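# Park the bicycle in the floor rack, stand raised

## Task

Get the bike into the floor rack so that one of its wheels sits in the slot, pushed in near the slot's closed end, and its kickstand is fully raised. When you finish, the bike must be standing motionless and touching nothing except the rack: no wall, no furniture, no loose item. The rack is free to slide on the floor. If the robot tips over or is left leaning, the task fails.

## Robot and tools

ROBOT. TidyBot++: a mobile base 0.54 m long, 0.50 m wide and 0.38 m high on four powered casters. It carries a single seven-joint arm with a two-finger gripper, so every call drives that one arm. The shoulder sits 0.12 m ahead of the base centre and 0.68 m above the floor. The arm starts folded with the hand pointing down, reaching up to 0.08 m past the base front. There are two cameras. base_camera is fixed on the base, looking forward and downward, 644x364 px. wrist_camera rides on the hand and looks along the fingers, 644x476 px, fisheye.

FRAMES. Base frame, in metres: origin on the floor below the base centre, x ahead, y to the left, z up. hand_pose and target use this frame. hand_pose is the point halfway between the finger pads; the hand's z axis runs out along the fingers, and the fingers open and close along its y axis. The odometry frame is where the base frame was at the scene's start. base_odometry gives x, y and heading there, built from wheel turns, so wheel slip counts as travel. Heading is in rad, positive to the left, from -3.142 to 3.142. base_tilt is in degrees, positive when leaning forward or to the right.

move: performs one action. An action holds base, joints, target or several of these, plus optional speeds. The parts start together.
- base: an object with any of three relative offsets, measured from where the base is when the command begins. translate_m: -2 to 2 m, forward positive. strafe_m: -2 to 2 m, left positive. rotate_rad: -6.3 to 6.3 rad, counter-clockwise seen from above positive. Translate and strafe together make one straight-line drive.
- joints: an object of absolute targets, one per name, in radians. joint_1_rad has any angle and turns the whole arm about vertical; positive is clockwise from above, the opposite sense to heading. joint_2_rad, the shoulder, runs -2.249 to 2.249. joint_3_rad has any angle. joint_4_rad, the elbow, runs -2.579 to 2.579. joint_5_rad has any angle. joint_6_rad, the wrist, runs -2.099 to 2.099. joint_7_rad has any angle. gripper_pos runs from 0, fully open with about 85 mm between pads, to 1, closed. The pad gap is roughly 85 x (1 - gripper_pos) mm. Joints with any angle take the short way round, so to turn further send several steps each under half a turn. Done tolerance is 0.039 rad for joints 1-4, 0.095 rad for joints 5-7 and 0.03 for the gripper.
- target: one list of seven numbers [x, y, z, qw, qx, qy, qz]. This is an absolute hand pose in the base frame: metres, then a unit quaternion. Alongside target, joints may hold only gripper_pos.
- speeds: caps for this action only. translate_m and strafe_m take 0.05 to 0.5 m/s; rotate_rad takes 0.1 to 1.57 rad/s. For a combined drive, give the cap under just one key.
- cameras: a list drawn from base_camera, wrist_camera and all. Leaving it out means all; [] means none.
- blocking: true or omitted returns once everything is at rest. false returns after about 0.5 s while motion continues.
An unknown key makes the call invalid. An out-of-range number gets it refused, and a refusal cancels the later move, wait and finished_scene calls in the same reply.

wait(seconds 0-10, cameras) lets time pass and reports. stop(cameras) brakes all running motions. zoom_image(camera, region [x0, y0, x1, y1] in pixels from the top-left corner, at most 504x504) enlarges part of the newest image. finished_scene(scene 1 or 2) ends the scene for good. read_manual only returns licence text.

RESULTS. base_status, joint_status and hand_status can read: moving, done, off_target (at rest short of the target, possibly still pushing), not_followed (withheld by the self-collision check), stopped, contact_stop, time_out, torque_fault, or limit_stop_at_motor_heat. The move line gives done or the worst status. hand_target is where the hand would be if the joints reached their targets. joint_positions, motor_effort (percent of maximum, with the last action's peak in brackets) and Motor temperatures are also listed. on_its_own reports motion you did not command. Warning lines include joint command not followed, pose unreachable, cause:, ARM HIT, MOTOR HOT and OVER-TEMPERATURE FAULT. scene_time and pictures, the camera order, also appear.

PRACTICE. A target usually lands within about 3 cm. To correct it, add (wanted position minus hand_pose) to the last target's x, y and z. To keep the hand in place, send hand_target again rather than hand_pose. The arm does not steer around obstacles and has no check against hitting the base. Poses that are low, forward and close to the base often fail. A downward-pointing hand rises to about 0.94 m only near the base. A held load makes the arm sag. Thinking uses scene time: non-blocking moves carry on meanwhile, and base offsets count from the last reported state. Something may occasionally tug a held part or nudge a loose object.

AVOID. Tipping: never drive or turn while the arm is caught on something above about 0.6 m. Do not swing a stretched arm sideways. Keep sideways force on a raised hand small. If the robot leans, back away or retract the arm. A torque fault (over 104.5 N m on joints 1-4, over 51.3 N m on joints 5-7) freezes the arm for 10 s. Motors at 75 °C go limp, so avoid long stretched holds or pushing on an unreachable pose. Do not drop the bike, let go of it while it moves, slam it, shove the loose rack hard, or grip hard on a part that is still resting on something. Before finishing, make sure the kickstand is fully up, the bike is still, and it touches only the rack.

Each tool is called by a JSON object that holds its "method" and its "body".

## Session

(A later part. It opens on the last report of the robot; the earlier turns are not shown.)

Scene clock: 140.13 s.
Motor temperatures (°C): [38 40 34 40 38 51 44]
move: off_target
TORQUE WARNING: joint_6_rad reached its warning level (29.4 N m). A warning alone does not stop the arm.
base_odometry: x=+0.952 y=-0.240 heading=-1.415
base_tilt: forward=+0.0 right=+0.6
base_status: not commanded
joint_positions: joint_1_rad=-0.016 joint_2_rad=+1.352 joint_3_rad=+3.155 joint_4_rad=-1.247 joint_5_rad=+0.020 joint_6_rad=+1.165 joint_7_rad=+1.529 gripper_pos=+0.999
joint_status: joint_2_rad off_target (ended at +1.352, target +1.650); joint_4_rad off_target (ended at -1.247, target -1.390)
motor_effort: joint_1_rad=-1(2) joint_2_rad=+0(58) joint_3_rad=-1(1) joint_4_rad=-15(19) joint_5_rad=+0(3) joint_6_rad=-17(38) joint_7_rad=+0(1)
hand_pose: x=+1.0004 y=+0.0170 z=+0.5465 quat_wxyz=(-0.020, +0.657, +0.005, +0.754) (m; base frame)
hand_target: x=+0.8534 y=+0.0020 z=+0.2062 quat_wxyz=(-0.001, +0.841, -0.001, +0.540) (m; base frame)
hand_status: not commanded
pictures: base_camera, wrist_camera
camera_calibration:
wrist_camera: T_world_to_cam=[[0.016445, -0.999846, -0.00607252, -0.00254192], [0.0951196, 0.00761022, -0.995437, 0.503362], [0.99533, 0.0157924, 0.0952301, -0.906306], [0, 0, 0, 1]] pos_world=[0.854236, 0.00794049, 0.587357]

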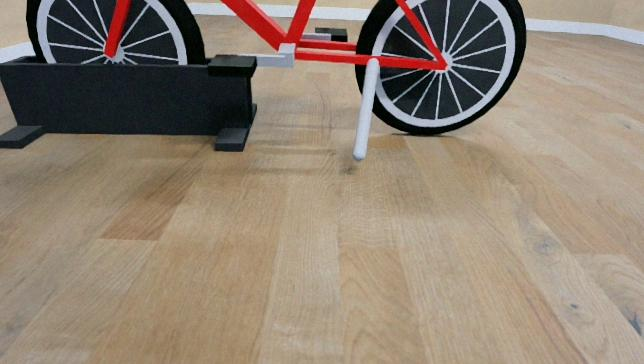

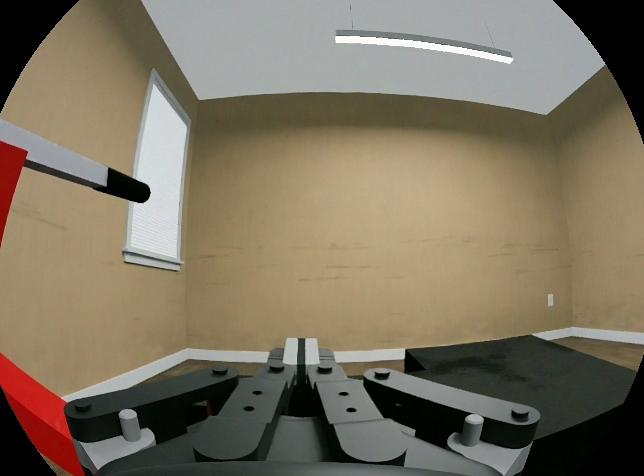

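{"method": "move", "body": {"joints": {"joint_2_rad": 0.42, "joint_4_rad": -1.0, "joint_6_rad": 1.04}}}

Scene clock: 143.10 s.
Motor temperatures (°C): [38 40 34 40 38 51 44]
move: done
base_odometry: x=+0.952 y=-0.240 heading=-1.415
base_tilt: forward=+0.0 right=+0.6
base_status: not commanded
joint_positions: joint_1_rad=-0.015 joint_2_rad=+0.438 joint_3_rad=+3.154 joint_4_rad=-1.010 joint_5_rad=+0.020 joint_6_rad=+1.040 joint_7_rad=+1.529 gripper_pos=+0.999
joint_status: all done
motor_effort: joint_1_rad=+0(1) joint_2_rad=-34(68) joint_3_rad=-1(1) joint_4_rad=+18(23) joint_5_rad=-1(3) joint_6_rad=+3(17) joint_7_rad=+0(1)
hand_pose: x=+0.7329 y=+0.0129 z=+1.3871 quat_wxyz=(-0.019, +0.203, +0.008, +0.979) (m; base frame)
hand_target: x=+0.7168 y=+0.0018 z=+1.4023 quat_wxyz=(-0.001, +0.189, +0.000, +0.982) (m; base frame)
hand_status: not commanded
pictures: base_camera, wrist_camera
camera_calibration:
wrist_camera: T_world_to_cam=[[0.0196118, -0.999805, -0.00221958, -0.00483773], [0.900472, 0.0186279, -0.434515, -0.00288477], [0.434471, 0.00652294, 0.900662, -1.42607], [0, 0, 0, 1]] pos_world=[0.622279, 0.00451912, 1.28314]

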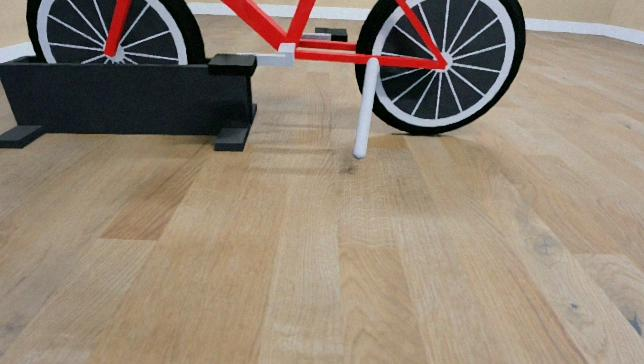

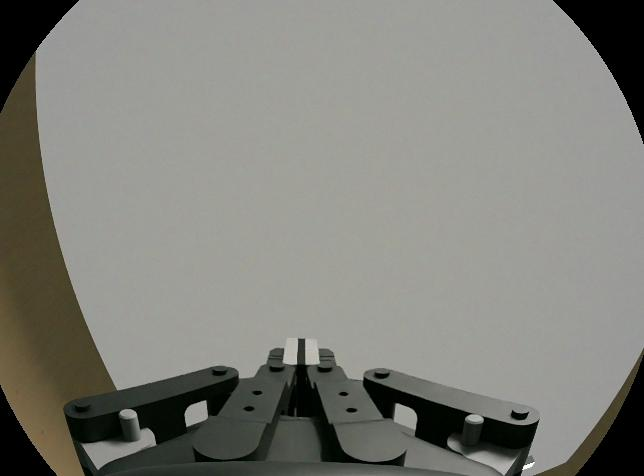

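{"method": "move", "body": {"base": {"translate_m": -0.5}, "cameras": []}}

{"method": "move", "body": {"joints": {"joint_1_rad": 0, "joint_2_rad": 1.833, "joint_3_rad": 3.14, "joint_4_rad": -1.39, "joint_5_rad": 0, "joint_6_rad": 1.04, "joint_7_rad": 1.57, "gripper_pos": 1.0}}}

Scene clock: 145.67 s.
Motor temperatures (°C): [38 40 34 40 38 51 44]
move: done
base_odometry: x=+0.875 y=+0.254 heading=-1.414
base_tilt: forward=+0.0 right=+0.6
base_status: done
joint_positions: joint_1_rad=-0.015 joint_2_rad=+0.423 joint_3_rad=+3.154 joint_4_rad=-1.005 joint_5_rad=+0.020 joint_6_rad=+1.040 joint_7_rad=+1.529 gripper_pos=+0.999
joint_status: not commanded
motor_effort: joint_1_rad=+0(1) joint_2_rad=-33(38) joint_3_rad=-1(1) joint_4_rad=+19(20) joint_5_rad=-1(3) joint_6_rad=+3(4) joint_7_rad=+1(1)
hand_pose: x=+0.7207 y=+0.0126 z=+1.3982 quat_wxyz=(-0.019, +0.193, +0.008, +0.981) (m; base frame)
hand_target: x=+0.7168 y=+0.0018 z=+1.4023 quat_wxyz=(-0.001, +0.189, +0.000, +0.982) (m; base frame)
hand_status: not commanded
pictures: none
No camera images: "cameras" was empty.

Scene clock: 148.37 s.
Motor temperatures (°C): [38 40 34 40 38 51 44]
move: done
base_odometry: x=+0.875 y=+0.254 heading=-1.414
base_tilt: forward=+0.0 right=+0.6
base_status: not commanded
joint_positions: joint_1_rad=-0.015 joint_2_rad=+1.816 joint_3_rad=+3.154 joint_4_rad=-1.380 joint_5_rad=+0.020 joint_6_rad=+1.040 joint_7_rad=+1.529 gripper_pos=+0.999
joint_status: all done
motor_effort: joint_1_rad=+0(1) joint_2_rad=-41(57) joint_3_rad=-1(2) joint_4_rad=+4(19) joint_5_rad=-2(3) joint_6_rad=+7(10) joint_7_rad=+1(1)
hand_pose: x=+0.7693 y=+0.0115 z=+0.0936 quat_wxyz=(-0.014, +0.881, +0.001, +0.473) (m; base frame)
hand_target: x=+0.7546 y=+0.0020 z=+0.0806 quat_wxyz=(-0.001, +0.887, -0.001, +0.461) (m; base frame)
hand_status: not commanded
pictures: base_camera, wrist_camera
camera_calibration:
wrist_camera: T_world_to_cam=[[0.00817638, -0.999965, -0.00192387, -0.00110685], [-0.586671, -0.00323897, -0.809819, 0.581781], [0.809784, 0.00775006, -0.586676, -0.42645], [0, 0, 0, 1]] pos_world=[0.686656, 0.00408258, 0.220947]

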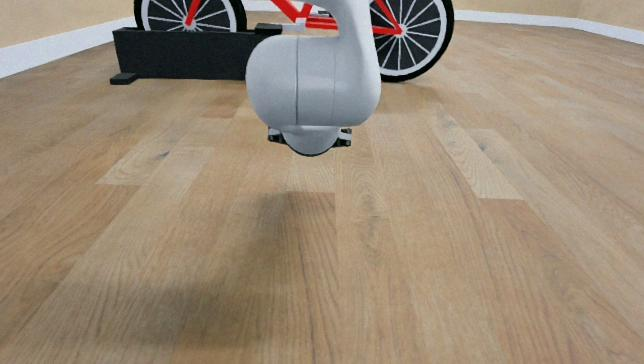

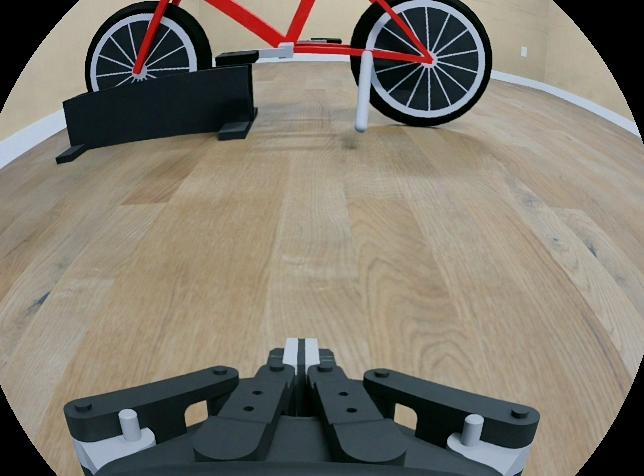

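{"method": "move", "body": {"base": {"translate_m": 0.42}, "speeds": {"translate_m": 0.2}}}

Scene clock: 151.40 s.
Motor temperatures (°C): [38 40 34 40 38 51 44]
move: done
base_odometry: x=+0.940 y=-0.161 heading=-1.415
base_tilt: forward=+0.0 right=+0.6
base_status: done
joint_positions: joint_1_rad=-0.013 joint_2_rad=+1.819 joint_3_rad=+3.153 joint_4_rad=-1.385 joint_5_rad=+0.020 joint_6_rad=+1.040 joint_7_rad=+1.529 gripper_pos=+0.999
joint_status: not commanded
motor_effort: joint_1_rad=+0(1) joint_2_rad=-40(43) joint_3_rad=-2(2) joint_4_rad=+3(5) joint_5_rad=+0(3) joint_6_rad=+7(8) joint_7_rad=+0(1)
hand_pose: x=+0.7653 y=+0.0105 z=+0.0905 quat_wxyz=(-0.014, +0.883, +0.000, +0.469) (m; base frame)
hand_target: x=+0.7546 y=+0.0020 z=+0.0806 quat_wxyz=(-0.001, +0.887, -0.001, +0.461) (m; base frame)
hand_status: not commanded
pictures: base_camera, wrist_camera
camera_calibration:
wrist_camera: T_world_to_cam=[[0.00626574, -0.999977, -0.00239717, -0.00052627], [-0.592898, -0.00178461, -0.805275, 0.58123], [0.805253, 0.00646693, -0.592896, -0.420941], [0, 0, 0, 1]] pos_world=[0.683578, 0.00323321, 0.218475]

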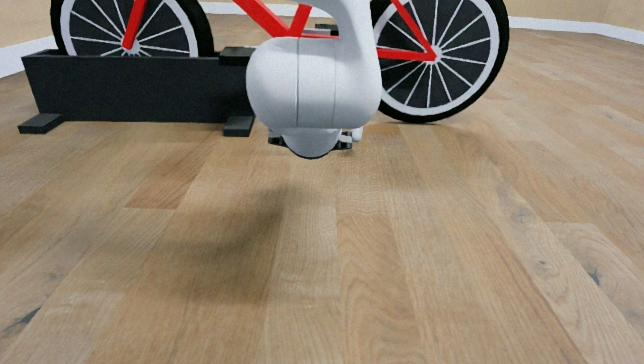

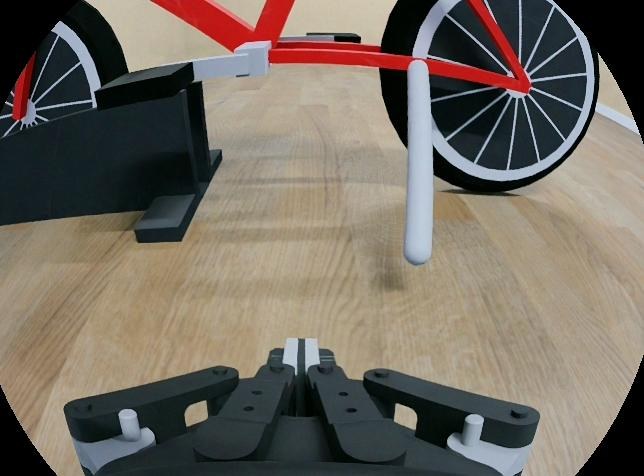

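{"method": "move", "body": {"base": {"translate_m": 0.19, "strafe_m": -0.035}, "speeds": {"translate_m": 0.1}}}

Scene clock: 158.77 s.
Motor temperatures (°C): [38 41 34 40 38 51 44]
move: done
base_odometry: x=+0.935 y=-0.354 heading=-1.415
base_tilt: forward=+0.0 right=+0.6
base_status: done
joint_positions: joint_1_rad=-0.013 joint_2_rad=+1.820 joint_3_rad=+3.153 joint_4_rad=-1.386 joint_5_rad=+0.020 joint_6_rad=+1.040 joint_7_rad=+1.529 gripper_pos=+0.999
joint_status: not commanded
motor_effort: joint_1_rad=+0(2) joint_2_rad=-41(42) joint_3_rad=-1(2) joint_4_rad=+4(5) joint_5_rad=-2(3) joint_6_rad=+7(8) joint_7_rad=+1(1)
hand_pose: x=+0.7638 y=+0.0104 z=+0.0893 quat_wxyz=(-0.014, +0.884, -0.001, +0.468) (m; base frame)
hand_target: x=+0.7546 y=+0.0020 z=+0.0806 quat_wxyz=(-0.001, +0.887, -0.001, +0.461) (m; base frame)
hand_status: not commanded
pictures: base_camera, wrist_camera
camera_calibration:
wrist_camera: T_world_to_cam=[[0.00597713, -0.999979, -0.00248637, -0.00042063], [-0.595146, -0.00155921, -0.803616, 0.580986], [0.803596, 0.00628307, -0.595143, -0.41896], [0, 0, 0, 1]] pos_world=[0.682448, 0.00311761, 0.217548]

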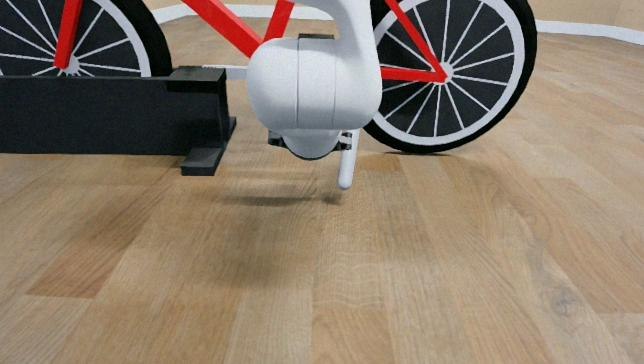

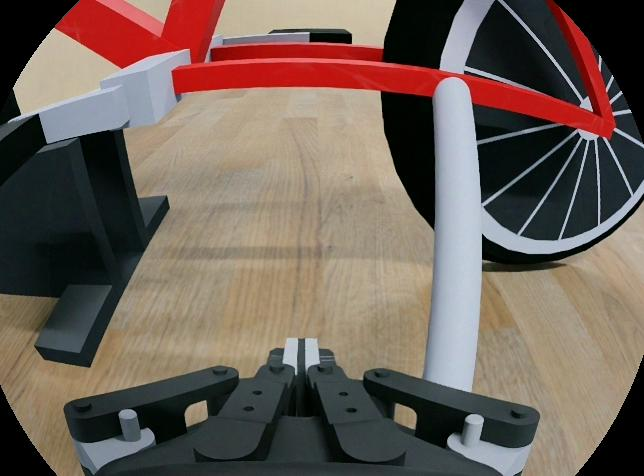

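{"method": "move", "body": {"base": {"strafe_m": -0.07}, "speeds": {"strafe_m": 0.05}}}

Scene clock: 160.93 s.
Motor temperatures (°C): [38 41 34 40 38 51 44]
move: done
base_odometry: x=+0.866 y=-0.365 heading=-1.415
base_tilt: forward=+0.0 right=+0.6
base_status: done
joint_positions: joint_1_rad=-0.033 joint_2_rad=+1.820 joint_3_rad=+3.125 joint_4_rad=-1.386 joint_5_rad=+0.020 joint_6_rad=+1.040 joint_7_rad=+1.529 gripper_pos=+0.999
joint_status: not commanded
motor_effort: joint_1_rad=+6(9) joint_2_rad=-39(41) joint_3_rad=+2(5) joint_4_rad=+2(4) joint_5_rad=-6(8) joint_6_rad=+7(8) joint_7_rad=+1(1)
hand_pose: x=+0.7632 y=+0.0347 z=+0.0898 quat_wxyz=(-0.029, +0.883, -0.001, +0.468) (m; base frame)
hand_target: x=+0.7546 y=+0.0020 z=+0.0806 quat_wxyz=(-0.001, +0.887, -0.001, +0.461) (m; base frame)
hand_status: not commanded
pictures: base_camera, wrist_camera
camera_calibration:
wrist_camera: T_world_to_cam=[[0.0190217, -0.999386, -0.0294207, 0.0163969], [-0.595695, 0.0123047, -0.803117, 0.581002], [0.802986, 0.0328023, -0.595095, -0.418801], [0, 0, 0, 1]] pos_world=[0.682079, 0.0229754, 0.217868]

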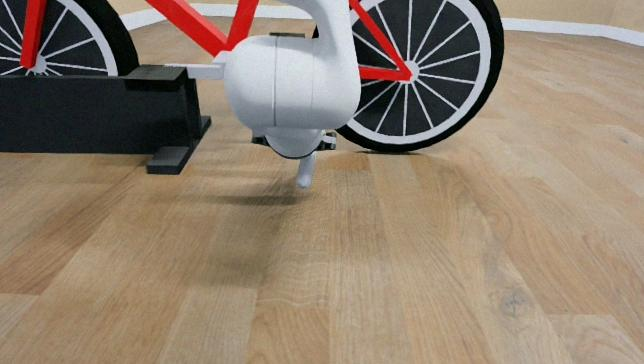

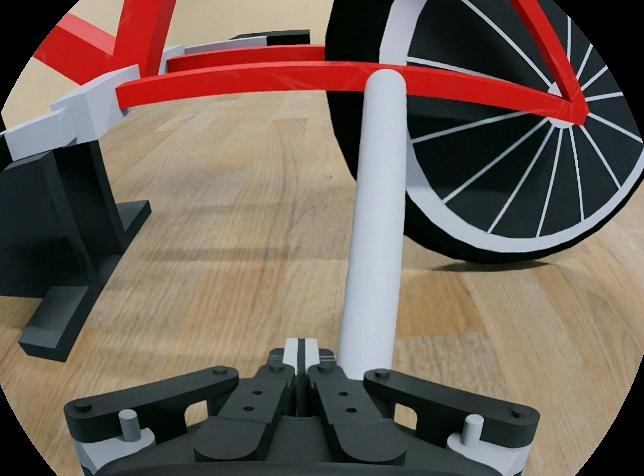

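{"method": "move", "body": {"base": {"strafe_m": -0.04}, "speeds": {"strafe_m": 0.05}}}

Scene clock: 162.27 s.
Motor temperatures (°C): [38 41 34 40 38 51 44]
move: done
base_odometry: x=+0.827 y=-0.372 heading=-1.414
base_tilt: forward=+0.0 right=+0.6
base_status: done
joint_positions: joint_1_rad=-0.060 joint_2_rad=+1.820 joint_3_rad=+3.106 joint_4_rad=-1.385 joint_5_rad=+0.020 joint_6_rad=+1.040 joint_7_rad=+1.529 gripper_pos=+0.999
joint_status: not commanded
motor_effort: joint_1_rad=+9(15) joint_2_rad=-38(41) joint_3_rad=+4(8) joint_4_rad=+2(3) joint_5_rad=-8(12) joint_6_rad=+6(8) joint_7_rad=+1(1)
hand_pose: x=+0.7622 y=+0.0598 z=+0.0906 quat_wxyz=(-0.042, +0.883, +0.004, +0.467) (m; base frame)
hand_target: x=+0.7546 y=+0.0020 z=+0.0806 quat_wxyz=(-0.001, +0.887, -0.001, +0.461) (m; base frame)
hand_status: not commanded
pictures: base_camera, wrist_camera
camera_calibration:
wrist_camera: T_world_to_cam=[[0.0404928, -0.998012, -0.048294, 0.026713], [-0.595909, 0.0146752, -0.802918, 0.580726], [0.802031, 0.0612912, -0.59413, -0.419413], [0, 0, 0, 1]] pos_world=[0.68136, 0.0438439, 0.218379]

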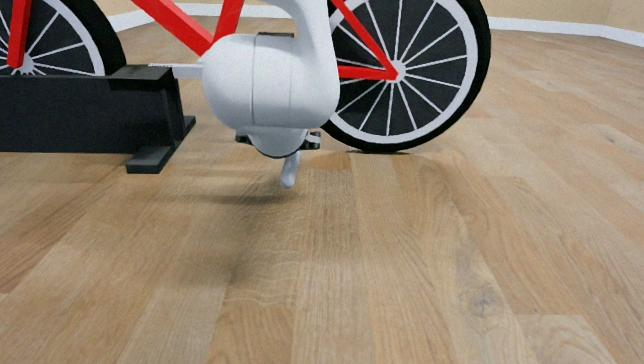

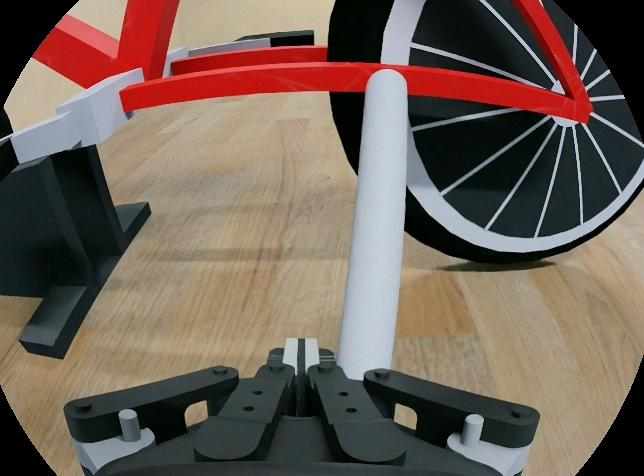

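{"method": "zoom_image", "body": {"camera": "wrist_camera", "region": [250, 20, 500, 400]}}

Scaled by 1.326.

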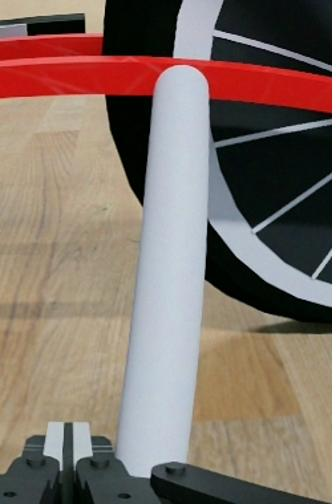

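{"method": "move", "body": {"base": {"strafe_m": 0.08}, "cameras": []}}

{"method": "move", "body": {"joints": {"joint_2_rad": 1.948, "joint_4_rad": -1.257, "joint_6_rad": 1.022, "joint_3_rad": 3.14, "joint_1_rad": 0}, "cameras": []}}

{"method": "move", "body": {"base": {"strafe_m": -0.06}, "speeds": {"strafe_m": 0.1}}}

Scene clock: 164.93 s.
Motor temperatures (°C): [38 41 34 40 38 51 44]
move: done
base_odometry: x=+0.906 y=-0.359 heading=-1.415
base_tilt: forward=+0.0 right=+0.6
base_status: done
joint_positions: joint_1_rad=-0.006 joint_2_rad=+1.820 joint_3_rad=+3.133 joint_4_rad=-1.386 joint_5_rad=+0.020 joint_6_rad=+1.040 joint_7_rad=+1.529 gripper_pos=+0.999
joint_status: not commanded
motor_effort: joint_1_rad=+0(7) joint_2_rad=-41(41) joint_3_rad=-1(4) joint_4_rad=+4(4) joint_5_rad=-2(7) joint_6_rad=+7(8) joint_7_rad=+0(1)
hand_pose: x=+0.7640 y=+0.0139 z=+0.0897 quat_wxyz=(-0.019, +0.883, -0.010, +0.468) (m; base frame)
hand_target: x=+0.7546 y=+0.0020 z=+0.0806 quat_wxyz=(-0.001, +0.887, -0.001, +0.461) (m; base frame)
hand_status: not commanded
pictures: none
No camera images: "cameras" was empty.

Scene clock: 166.23 s.
Motor temperatures (°C): [38 41 34 40 38 51 44]
move: done
base_odometry: x=+0.906 y=-0.359 heading=-1.415
base_tilt: forward=+0.0 right=+0.6
base_status: not commanded
joint_positions: joint_1_rad=-0.006 joint_2_rad=+1.935 joint_3_rad=+3.133 joint_4_rad=-1.266 joint_5_rad=+0.020 joint_6_rad=+1.040 joint_7_rad=+1.529 gripper_pos=+0.999
joint_status: all done
motor_effort: joint_1_rad=+0(1) joint_2_rad=-39(42) joint_3_rad=-1(2) joint_4_rad=+4(5) joint_5_rad=-1(2) joint_6_rad=+7(8) joint_7_rad=+1(1)
hand_pose: x=+0.7518 y=+0.0135 z=+0.0449 quat_wxyz=(-0.019, +0.882, -0.011, +0.470) (m; base frame)
hand_target: x=+0.7450 y=+0.0020 z=+0.0342 quat_wxyz=(-0.001, +0.887, -0.001, +0.461) (m; base frame)
hand_status: not commanded
pictures: none
No camera images: "cameras" was empty.

Scene clock: 167.40 s.
Motor temperatures (°C): [38 41 34 40 38 51 44]
move: done
base_odometry: x=+0.847 y=-0.368 heading=-1.414
base_tilt: forward=+0.0 right=+0.6
base_status: done
joint_positions: joint_1_rad=-0.062 joint_2_rad=+1.935 joint_3_rad=+3.108 joint_4_rad=-1.270 joint_5_rad=+0.020 joint_6_rad=+1.040 joint_7_rad=+1.529 gripper_pos=+0.999
joint_status: not commanded
motor_effort: joint_1_rad=+12(14) joint_2_rad=-39(42) joint_3_rad=+6(7) joint_4_rad=+8(9) joint_5_rad=-8(10) joint_6_rad=+6(8) joint_7_rad=+1(1)
hand_pose: x=+0.7479 y=+0.0577 z=+0.0444 quat_wxyz=(-0.040, +0.883, +0.004, +0.468) (m; base frame)
hand_target: x=+0.7450 y=+0.0020 z=+0.0342 quat_wxyz=(-0.001, +0.887, -0.001, +0.461) (m; base frame)
hand_status: not commanded
pictures: base_camera, wrist_camera
camera_calibration:
wrist_camera: T_world_to_cam=[[0.0395112, -0.998223, -0.0446116, 0.0235403], [-0.595535, 0.0123252, -0.803235, 0.534976], [0.802357, 0.0583046, -0.59399, -0.435288], [0, 0, 0, 1]] pos_world=[0.666923, 0.042284, 0.172205]

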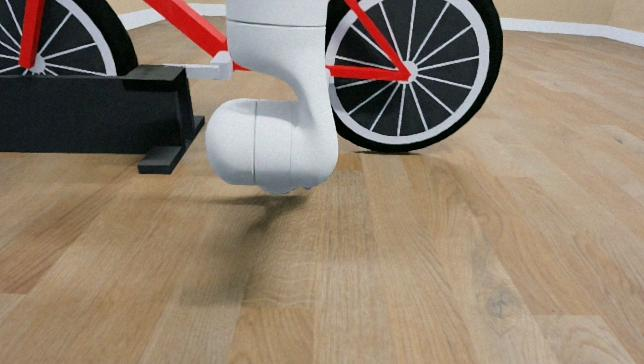

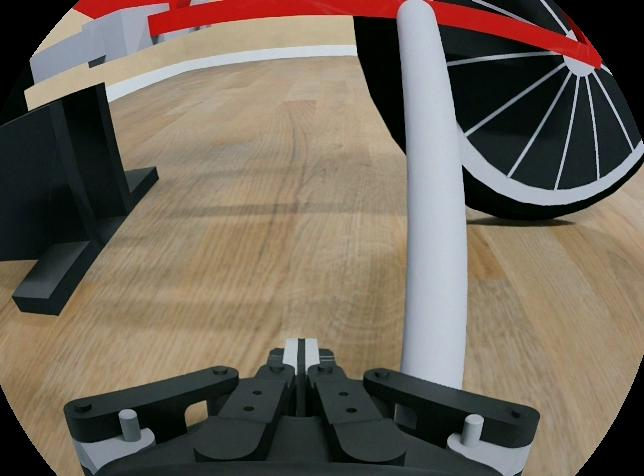

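{"method": "move", "body": {"base": {"strafe_m": -0.04}, "speeds": {"strafe_m": 0.1}}}

Scene clock: 168.60 s.
Motor temperatures (°C): [38 41 34 40 38 51 44]
move: done
base_odometry: x=+0.807 y=-0.375 heading=-1.414
base_tilt: forward=+0.0 right=+0.6
base_status: done
joint_positions: joint_1_rad=-0.067 joint_2_rad=+1.935 joint_3_rad=+3.106 joint_4_rad=-1.275 joint_5_rad=+0.020 joint_6_rad=+1.040 joint_7_rad=+1.529 gripper_pos=+0.999
joint_status: not commanded
motor_effort: joint_1_rad=+11(16) joint_2_rad=-37(40) joint_3_rad=+5(8) joint_4_rad=+9(10) joint_5_rad=-7(10) joint_6_rad=+4(7) joint_7_rad=+0(1)
hand_pose: x=+0.7449 y=+0.0621 z=+0.0433 quat_wxyz=(-0.042, +0.884, +0.006, +0.465) (m; base frame)
hand_target: x=+0.7450 y=+0.0020 z=+0.0342 quat_wxyz=(-0.001, +0.887, -0.001, +0.461) (m; base frame)
hand_status: not commanded
pictures: base_camera, wrist_camera
camera_calibration:
wrist_camera: T_world_to_cam=[[0.043976, -0.99792, -0.04714, 0.0247815], [-0.599979, 0.0113479, -0.799935, 0.53544], [0.798806, 0.0634609, -0.598232, -0.431356], [0, 0, 0, 1]] pos_world=[0.664733, 0.0460281, 0.171435]

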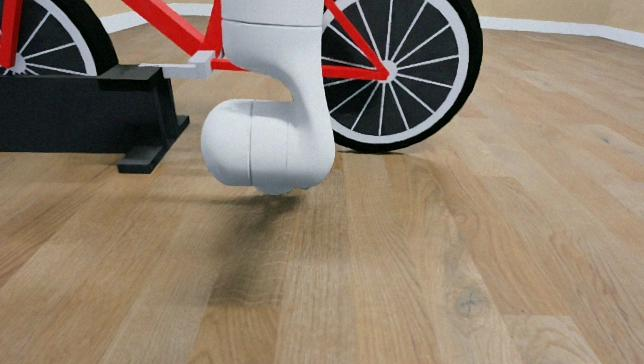

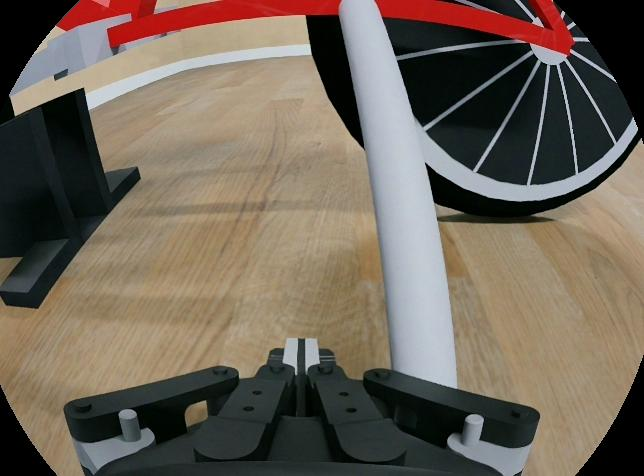

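{"method": "move", "body": {"base": {"strafe_m": -0.05}, "speeds": {"strafe_m": 0.1}}}

Scene clock: 169.73 s.
Motor temperatures (°C): [38 41 34 40 38 51 44]
move: done
base_odometry: x=+0.758 y=-0.383 heading=-1.414
base_tilt: forward=+0.0 right=+0.6
base_status: done
joint_positions: joint_1_rad=-0.058 joint_2_rad=+1.935 joint_3_rad=+3.105 joint_4_rad=-1.270 joint_5_rad=+0.020 joint_6_rad=+1.040 joint_7_rad=+1.532 gripper_pos=+0.999
joint_status: not commanded
motor_effort: joint_1_rad=+8(15) joint_2_rad=-36(38) joint_3_rad=+3(8) joint_4_rad=+4(9) joint_5_rad=-5(9) joint_6_rad=+5(5) joint_7_rad=+0(1)
hand_pose: x=+0.7479 y=+0.0567 z=+0.0445 quat_wxyz=(-0.040, +0.883, +0.003, +0.468) (m; base frame)
hand_target: x=+0.7450 y=+0.0020 z=+0.0342 quat_wxyz=(-0.001, +0.887, -0.001, +0.461) (m; base frame)
hand_status: not commanded
pictures: base_camera, wrist_camera
camera_calibration:
wrist_camera: T_world_to_cam=[[0.036926, -0.998317, -0.0447252, 0.0245249], [-0.595698, 0.013945, -0.803087, 0.535072], [0.802359, 0.0562975, -0.594181, -0.435089], [0, 0, 0, 1]] pos_world=[0.666933, 0.0415165, 0.172284]

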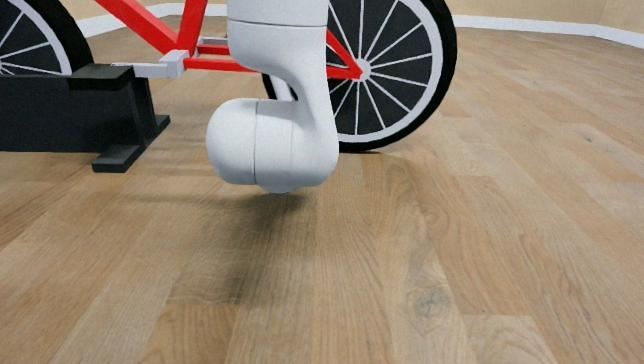

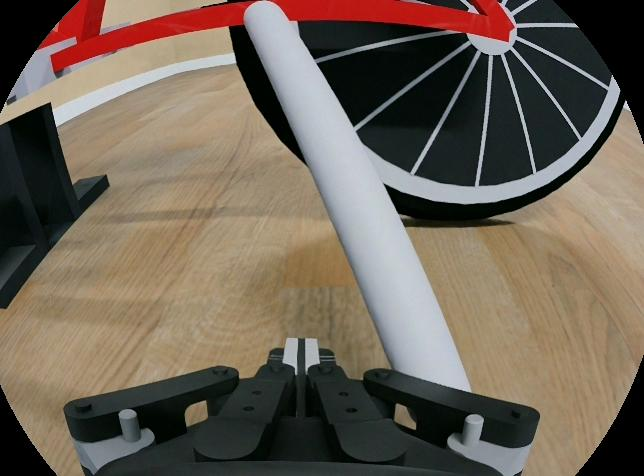

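{"method": "move", "body": {"joints": {"joint_2_rad": 1.841, "joint_4_rad": -1.313, "joint_6_rad": 0.971, "joint_1_rad": 0}, "base": {"strafe_m": -0.03}, "speeds": {"strafe_m": 0.05}}}

Scene clock: 171.20 s.
Motor temperatures (°C): [38 41 34 40 38 51 44]
move: done
base_odometry: x=+0.728 y=-0.388 heading=-1.414
base_tilt: forward=+0.0 right=+0.6
base_status: done
joint_positions: joint_1_rad=-0.022 joint_2_rad=+1.869 joint_3_rad=+3.120 joint_4_rad=-1.314 joint_5_rad=+0.020 joint_6_rad=+1.001 joint_7_rad=+1.532 gripper_pos=+0.999
joint_status: all done
motor_effort: joint_1_rad=+1(12) joint_2_rad=-41(42) joint_3_rad=-1(5) joint_4_rad=+5(6) joint_5_rad=-2(7) joint_6_rad=+7(9) joint_7_rad=+1(1)
hand_pose: x=+0.7626 y=+0.0295 z=+0.0657 quat_wxyz=(-0.027, +0.887, -0.006, +0.461) (m; base frame)
hand_target: x=+0.7754 y=+0.0020 z=+0.0763 quat_wxyz=(-0.001, +0.887, -0.001, +0.461) (m; base frame)
hand_status: not commanded
pictures: base_camera, wrist_camera
camera_calibration:
wrist_camera: T_world_to_cam=[[0.00787806, -0.999512, -0.0302423, 0.0189638], [-0.608039, 0.0192218, -0.793675, 0.569851], [0.793868, 0.0246411, -0.60759, -0.42447], [0, 0, 0, 1]] pos_world=[0.683315, 0.0184605, 0.194945]

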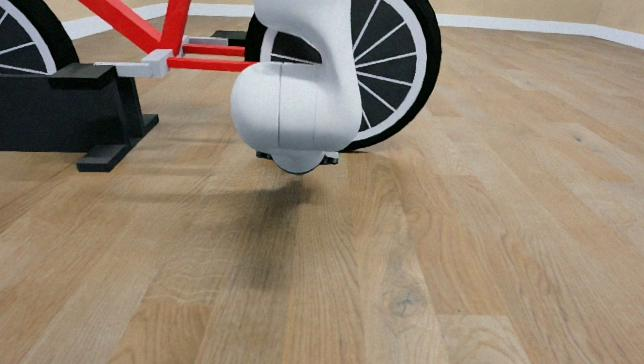

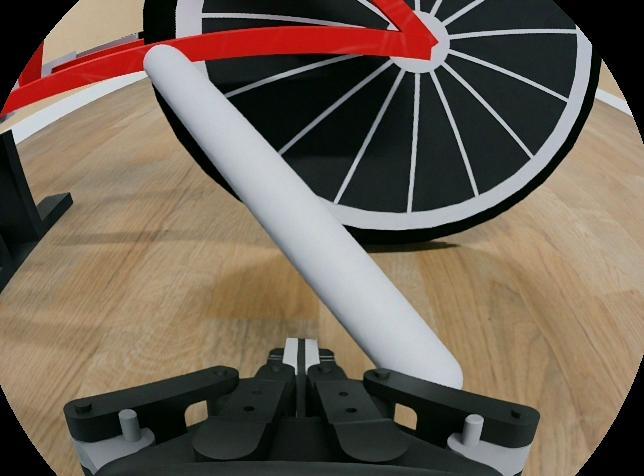

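{"method": "move", "body": {"joints": {"joint_2_rad": 1.719, "joint_4_rad": -1.4525, "joint_6_rad": 0.9885}, "base": {"strafe_m": -0.04}, "speeds": {"strafe_m": 0.05}}}

Scene clock: 172.77 s.
Motor temperatures (°C): [38 41 34 40 38 51 44]
move: done
base_odometry: x=+0.689 y=-0.394 heading=-1.414
base_tilt: forward=-0.1 right=+0.6
base_status: done
joint_positions: joint_1_rad=-0.010 joint_2_rad=+1.729 joint_3_rad=+3.126 joint_4_rad=-1.441 joint_5_rad=+0.020 joint_6_rad=+1.001 joint_7_rad=+1.532 gripper_pos=+0.999
joint_status: all done
motor_effort: joint_1_rad=+0(5) joint_2_rad=-42(43) joint_3_rad=-2(2) joint_4_rad=+4(6) joint_5_rad=-1(4) joint_6_rad=+7(8) joint_7_rad=+1(1)
hand_pose: x=+0.7826 y=+0.0200 z=+0.1263 quat_wxyz=(-0.022, +0.884, -0.009, +0.467) (m; base frame)
hand_target: x=+0.7805 y=+0.0021 z=+0.1266 quat_wxyz=(-0.001, +0.887, -0.001, +0.461) (m; base frame)
hand_status: not commanded
pictures: base_camera, wrist_camera
camera_calibration:
wrist_camera: T_world_to_cam=[[-0.000376735, -0.999689, -0.0249361, 0.0169434], [-0.597444, 0.0202215, -0.801655, 0.623033], [0.80191, 0.0145959, -0.597266, -0.410648], [0, 0, 0, 1]] pos_world=[0.701537, 0.0103332, 0.254614]

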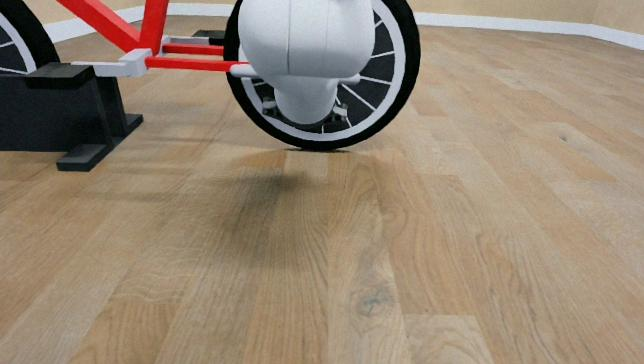

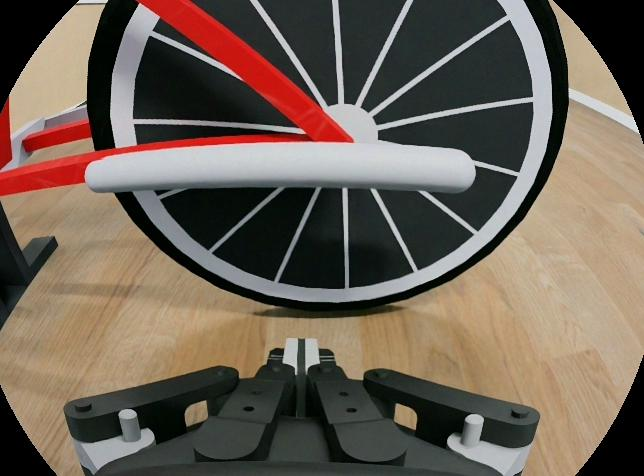

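{"method": "zoom_image", "body": {"camera": "base_camera", "region": [200, 0, 440, 170]}}

Scaled by 2.100.

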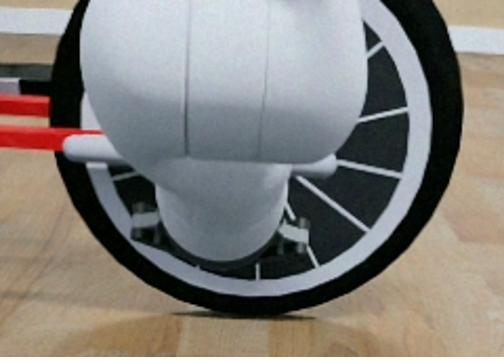

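{"method": "move", "body": {"joints": {"joint_2_rad": 1.577, "joint_4_rad": -1.626, "joint_6_rad": 1.02}}}

Scene clock: 174.40 s.
Motor temperatures (°C): [38 41 34 40 38 51 44]
move: done
base_odometry: x=+0.689 y=-0.394 heading=-1.414
base_tilt: forward=+0.0 right=+0.6
base_status: not commanded
joint_positions: joint_1_rad=-0.010 joint_2_rad=+1.590 joint_3_rad=+3.126 joint_4_rad=-1.614 joint_5_rad=+0.020 joint_6_rad=+1.001 joint_7_rad=+1.532 gripper_pos=+0.999
joint_status: all done
motor_effort: joint_1_rad=+0(1) joint_2_rad=-42(44) joint_3_rad=-1(2) joint_4_rad=+4(5) joint_5_rad=-1(3) joint_6_rad=+7(8) joint_7_rad=+1(1)
hand_pose: x=+0.7708 y=+0.0206 z=+0.1761 quat_wxyz=(-0.023, +0.892, -0.008, +0.452) (m; base frame)
hand_target: x=+0.7752 y=+0.0021 z=+0.1865 quat_wxyz=(-0.001, +0.887, -0.001, +0.461) (m; base frame)
hand_status: not commanded
pictures: base_camera, wrist_camera
camera_calibration:
wrist_camera: T_world_to_cam=[[0.00138052, -0.999691, -0.0248381, 0.0174292], [-0.624525, 0.0185368, -0.780785, 0.673146], [0.781004, 0.0165899, -0.624306, -0.350633], [0, 0, 0, 1]] pos_world=[0.694218, 0.0107628, 0.307113]

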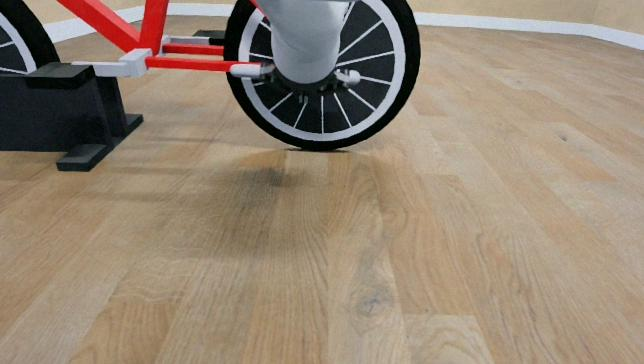

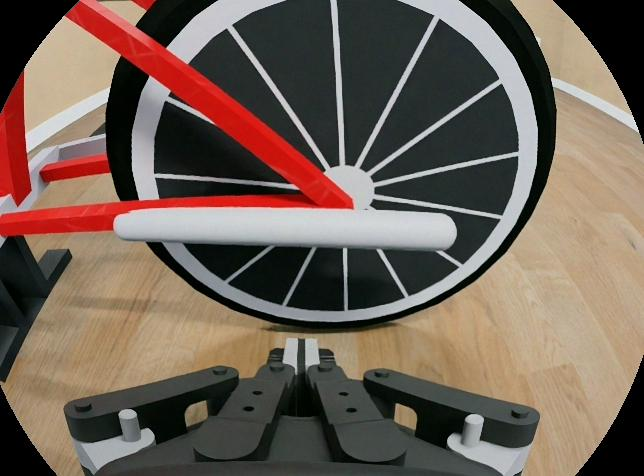

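{"method": "move", "body": {"base": {"translate_m": 0.055}, "speeds": {"translate_m": 0.1}, "cameras": ["wrist_camera"]}}

{"method": "move", "body": {"joints": {"joint_2_rad": 1.493, "joint_4_rad": -1.7056, "joint_6_rad": 1.016}}}

Scene clock: 175.77 s.
Motor temperatures (°C): [38 41 34 40 38 51 44]
move: done
base_odometry: x=+0.697 y=-0.449 heading=-1.414
base_tilt: forward=+0.0 right=+0.6
base_status: done
joint_positions: joint_1_rad=-0.010 joint_2_rad=+1.590 joint_3_rad=+3.126 joint_4_rad=-1.620 joint_5_rad=+0.020 joint_6_rad=+1.001 joint_7_rad=+1.532 gripper_pos=+0.999
joint_status: not commanded
motor_effort: joint_1_rad=+0(1) joint_2_rad=-41(44) joint_3_rad=-2(2) joint_4_rad=+3(5) joint_5_rad=-1(2) joint_6_rad=+7(8) joint_7_rad=+1(1)
hand_pose: x=+0.7683 y=+0.0206 z=+0.1752 quat_wxyz=(-0.023, +0.893, -0.008, +0.449) (m; base frame)
hand_target: x=+0.7752 y=+0.0021 z=+0.1865 quat_wxyz=(-0.001, +0.887, -0.001, +0.461) (m; base frame)
hand_status: not commanded
pictures: wrist_camera
camera_calibration:
wrist_camera: T_world_to_cam=[[0.00134085, -0.999692, -0.0247958, 0.0174279], [-0.628419, 0.0184457, -0.777656, 0.673326], [0.777874, 0.0166249, -0.6282, -0.346176], [0, 0, 0, 1]] pos_world=[0.692388, 0.0107578, 0.30658]

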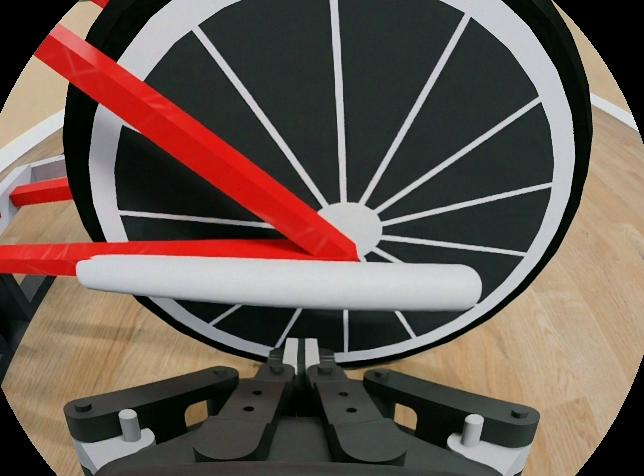

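Scene clock: 176.70 s.
Motor temperatures (°C): [38 41 34 39 38 51 44]
move: done
base_odometry: x=+0.697 y=-0.449 heading=-1.414
base_tilt: forward=+0.0 right=+0.6
base_status: not commanded
joint_positions: joint_1_rad=-0.010 joint_2_rad=+1.507 joint_3_rad=+3.126 joint_4_rad=-1.698 joint_5_rad=+0.020 joint_6_rad=+1.001 joint_7_rad=+1.532 gripper_pos=+0.999
joint_status: all done
motor_effort: joint_1_rad=+0(0) joint_2_rad=-41(43) joint_3_rad=-1(2) joint_4_rad=+3(5) joint_5_rad=-1(2) joint_6_rad=+7(8) joint_7_rad=+1(1)
hand_pose: x=+0.7696 y=+0.0208 z=+0.2110 quat_wxyz=(-0.023, +0.892, -0.007, +0.451) (m; base frame)
hand_target: x=+0.7754 y=+0.0022 z=+0.2219 quat_wxyz=(-0.001, +0.887, -0.001, +0.461) (m; base frame)
hand_status: not commanded
pictures: base_camera, wrist_camera
camera_calibration:
wrist_camera: T_world_to_cam=[[0.00263654, -0.999689, -0.0248042, 0.0175907], [-0.625091, 0.0177134, -0.780351, 0.699981], [0.780548, 0.0175623, -0.62485, -0.327538], [0, 0, 0, 1]] pos_world=[0.693164, 0.0109385, 0.342005]

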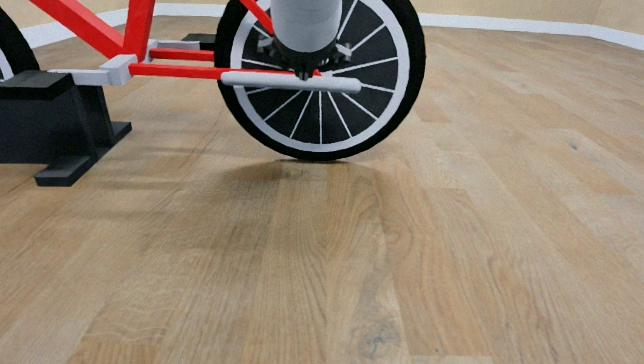

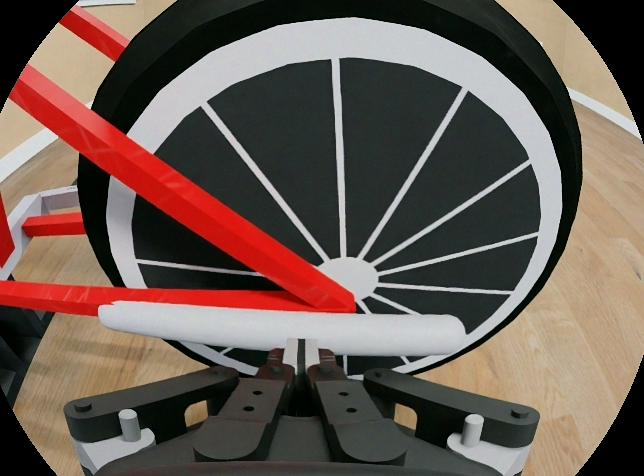

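{"method": "zoom_image", "body": {"camera": "base_camera", "region": [200, 10, 400, 170]}}

{"method": "zoom_image", "body": {"camera": "wrist_camera", "region": [80, 230, 500, 450]}}

Scaled by 2.520.

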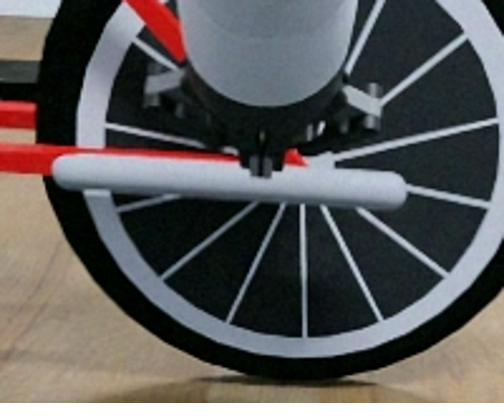

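Scaled by 1.200.

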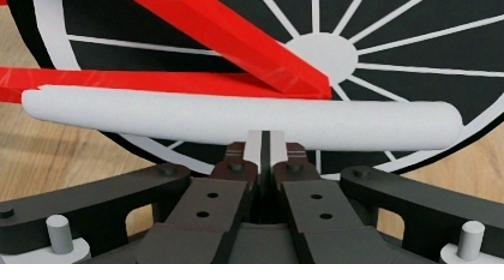

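{"method": "move", "body": {"joints": {"joint_2_rad": 1.63, "joint_4_rad": -1.58, "joint_6_rad": 1.02}, "cameras": []}}

{"method": "move", "body": {"base": {"translate_m": 0.04}, "speeds": {"translate_m": 0.1}, "cameras": []}}

{"method": "move", "body": {"joints": {"joint_2_rad": 1.493, "joint_4_rad": -1.7056, "joint_6_rad": 1.016}}}

Scene clock: 178.30 s.
Motor temperatures (°C): [38 41 34 39 38 51 44]
move: done
base_odometry: x=+0.697 y=-0.449 heading=-1.414
base_tilt: forward=+0.0 right=+0.6
base_status: not commanded
joint_positions: joint_1_rad=-0.010 joint_2_rad=+1.618 joint_3_rad=+3.126 joint_4_rad=-1.589 joint_5_rad=+0.020 joint_6_rad=+1.001 joint_7_rad=+1.532 gripper_pos=+0.999
joint_status: all done
motor_effort: joint_1_rad=+0(0) joint_2_rad=-42(44) joint_3_rad=-1(2) joint_4_rad=+3(5) joint_5_rad=-2(2) joint_6_rad=+7(8) joint_7_rad=+1(1)
hand_pose: x=+0.7690 y=+0.0205 z=+0.1637 quat_wxyz=(-0.023, +0.893, -0.008, +0.450) (m; base frame)
hand_target: x=+0.7710 y=+0.0021 z=+0.1626 quat_wxyz=(-0.001, +0.889, -0.001, +0.458) (m; base frame)
hand_status: not commanded
pictures: none
No camera images: "cameras" was empty.

Scene clock: 179.23 s.
Motor temperatures (°C): [38 41 34 39 38 51 44]
move: done
base_odometry: x=+0.703 y=-0.488 heading=-1.414
base_tilt: forward=+0.0 right=+0.6
base_status: done
joint_positions: joint_1_rad=-0.010 joint_2_rad=+1.626 joint_3_rad=+3.126 joint_4_rad=-1.586 joint_5_rad=+0.020 joint_6_rad=+1.001 joint_7_rad=+1.532 gripper_pos=+0.999
joint_status: not commanded
motor_effort: joint_1_rad=+0(1) joint_2_rad=-43(48) joint_3_rad=-2(2) joint_4_rad=+4(9) joint_5_rad=-2(2) joint_6_rad=+8(12) joint_7_rad=+1(1)
hand_pose: x=+0.7663 y=+0.0204 z=+0.1592 quat_wxyz=(-0.022, +0.894, -0.008, +0.448) (m; base frame)
hand_target: x=+0.7710 y=+0.0021 z=+0.1626 quat_wxyz=(-0.001, +0.889, -0.001, +0.458) (m; base frame)
hand_status: not commanded
pictures: none
No camera images: "cameras" was empty.

Scene clock: 180.27 s.
Motor temperatures (°C): [38 41 34 39 38 51 44]
move: off_target
base_odometry: x=+0.703 y=-0.488 heading=-1.414
base_tilt: forward=+0.0 right=+0.6
base_status: not commanded
joint_positions: joint_1_rad=-0.010 joint_2_rad=+1.538 joint_3_rad=+3.126 joint_4_rad=-1.715 joint_5_rad=+0.020 joint_6_rad=+1.001 joint_7_rad=+1.532 gripper_pos=+0.999
joint_status: joint_2_rad off_target (ended at +1.538, target +1.493); the others done
motor_effort: joint_1_rad=+0(1) joint_2_rad=-45(46) joint_3_rad=-1(2) joint_4_rad=+6(7) joint_5_rad=-2(2) joint_6_rad=+10(11) joint_7_rad=+1(1)
hand_pose: x=+0.7460 y=+0.0207 z=+0.1874 quat_wxyz=(-0.023, +0.903, -0.008, +0.430) (m; base frame)
hand_target: x=+0.7754 y=+0.0022 z=+0.2219 quat_wxyz=(-0.001, +0.887, -0.001, +0.461) (m; base frame)
hand_status: not commanded
pictures: base_camera, wrist_camera
camera_calibration:
wrist_camera: T_world_to_cam=[[0.00171006, -0.999701, -0.0244083, 0.0174953], [-0.661938, 0.0171638, -0.749362, 0.688492], [0.749556, 0.0174382, -0.661711, -0.293817], [0, 0, 0, 1]] pos_world=[0.675942, 0.0107965, 0.321935]

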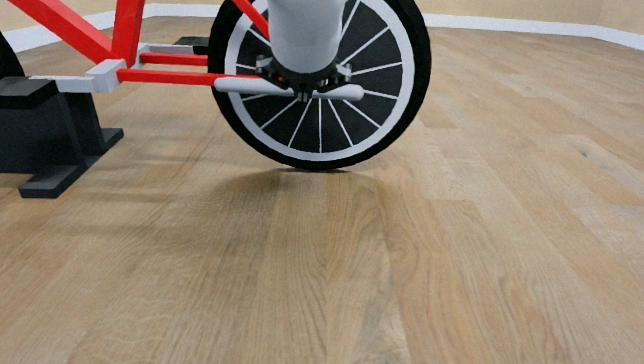

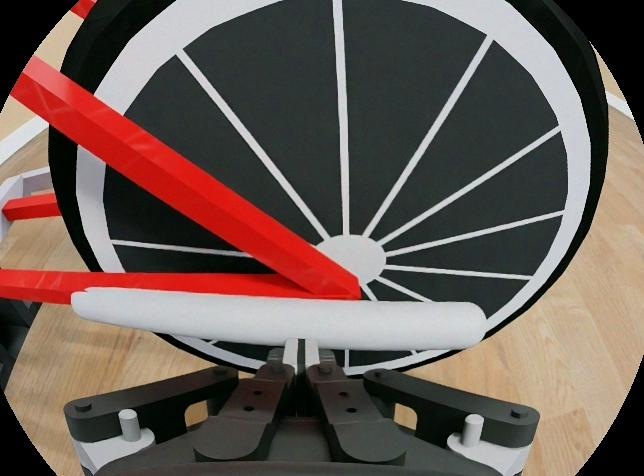

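{"method": "move", "body": {"joints": {"joint_2_rad": 1.63, "joint_4_rad": -1.58, "joint_6_rad": 1.02}, "cameras": []}}

{"method": "move", "body": {"base": {"translate_m": -0.45}, "speeds": {"translate_m": 0.3}}}

Scene clock: 181.40 s.
Motor temperatures (°C): [38 41 34 39 38 51 44]
move: done
base_odometry: x=+0.703 y=-0.488 heading=-1.414
base_tilt: forward=+0.0 right=+0.6
base_status: not commanded
joint_positions: joint_1_rad=-0.010 joint_2_rad=+1.622 joint_3_rad=+3.127 joint_4_rad=-1.593 joint_5_rad=+0.020 joint_6_rad=+1.001 joint_7_rad=+1.532 gripper_pos=+0.999
joint_status: all done
motor_effort: joint_1_rad=+0(1) joint_2_rad=-42(46) joint_3_rad=-1(2) joint_4_rad=+4(10) joint_5_rad=-1(2) joint_6_rad=+8(11) joint_7_rad=+1(1)
hand_pose: x=+0.7650 y=+0.0202 z=+0.1603 quat_wxyz=(-0.022, +0.894, -0.008, +0.447) (m; base frame)
hand_target: x=+0.7710 y=+0.0021 z=+0.1626 quat_wxyz=(-0.001, +0.889, -0.001, +0.458) (m; base frame)
hand_status: not commanded
pictures: none
No camera images: "cameras" was empty.

Scene clock: 183.87 s.
Motor temperatures (°C): [38 42 34 39 38 51 44]
move: done
base_odometry: x=+0.633 y=-0.044 heading=-1.414
base_tilt: forward=+0.0 right=+0.6
base_status: done
joint_positions: joint_1_rad=-0.009 joint_2_rad=+1.622 joint_3_rad=+3.128 joint_4_rad=-1.583 joint_5_rad=+0.020 joint_6_rad=+1.001 joint_7_rad=+1.532 gripper_pos=+0.999
joint_status: not commanded
motor_effort: joint_1_rad=+0(2) joint_2_rad=-42(43) joint_3_rad=-2(2) joint_4_rad=+4(5) joint_5_rad=-1(2) joint_6_rad=+7(8) joint_7_rad=+1(1)
hand_pose: x=+0.7700 y=+0.0191 z=+0.1625 quat_wxyz=(-0.022, +0.892, -0.008, +0.451) (m; base frame)
hand_target: x=+0.7710 y=+0.0021 z=+0.1626 quat_wxyz=(-0.001, +0.889, -0.001, +0.458) (m; base frame)
hand_status: not commanded
pictures: base_camera, wrist_camera
camera_calibration:
wrist_camera: T_world_to_cam=[[0.000181551, -0.999732, -0.0231442, 0.0162846], [-0.624996, 0.0179536, -0.780421, 0.662333], [0.780628, 0.0146067, -0.624825, -0.358113], [0, 0, 0, 1]] pos_world=[0.693505, 0.00961981, 0.293517]

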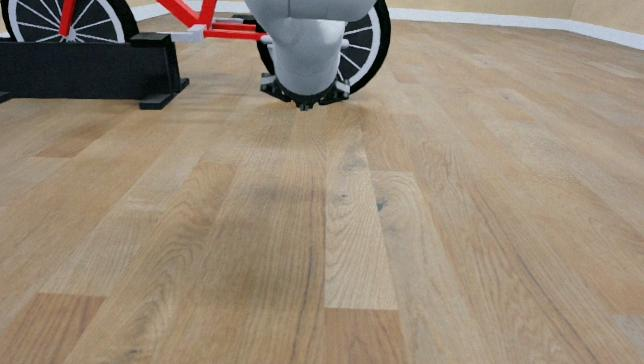

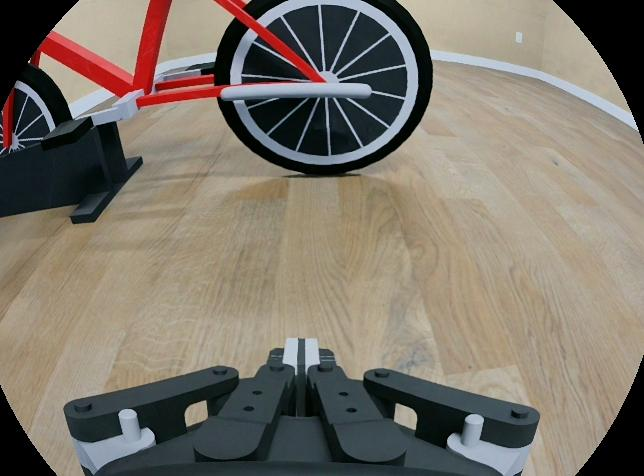

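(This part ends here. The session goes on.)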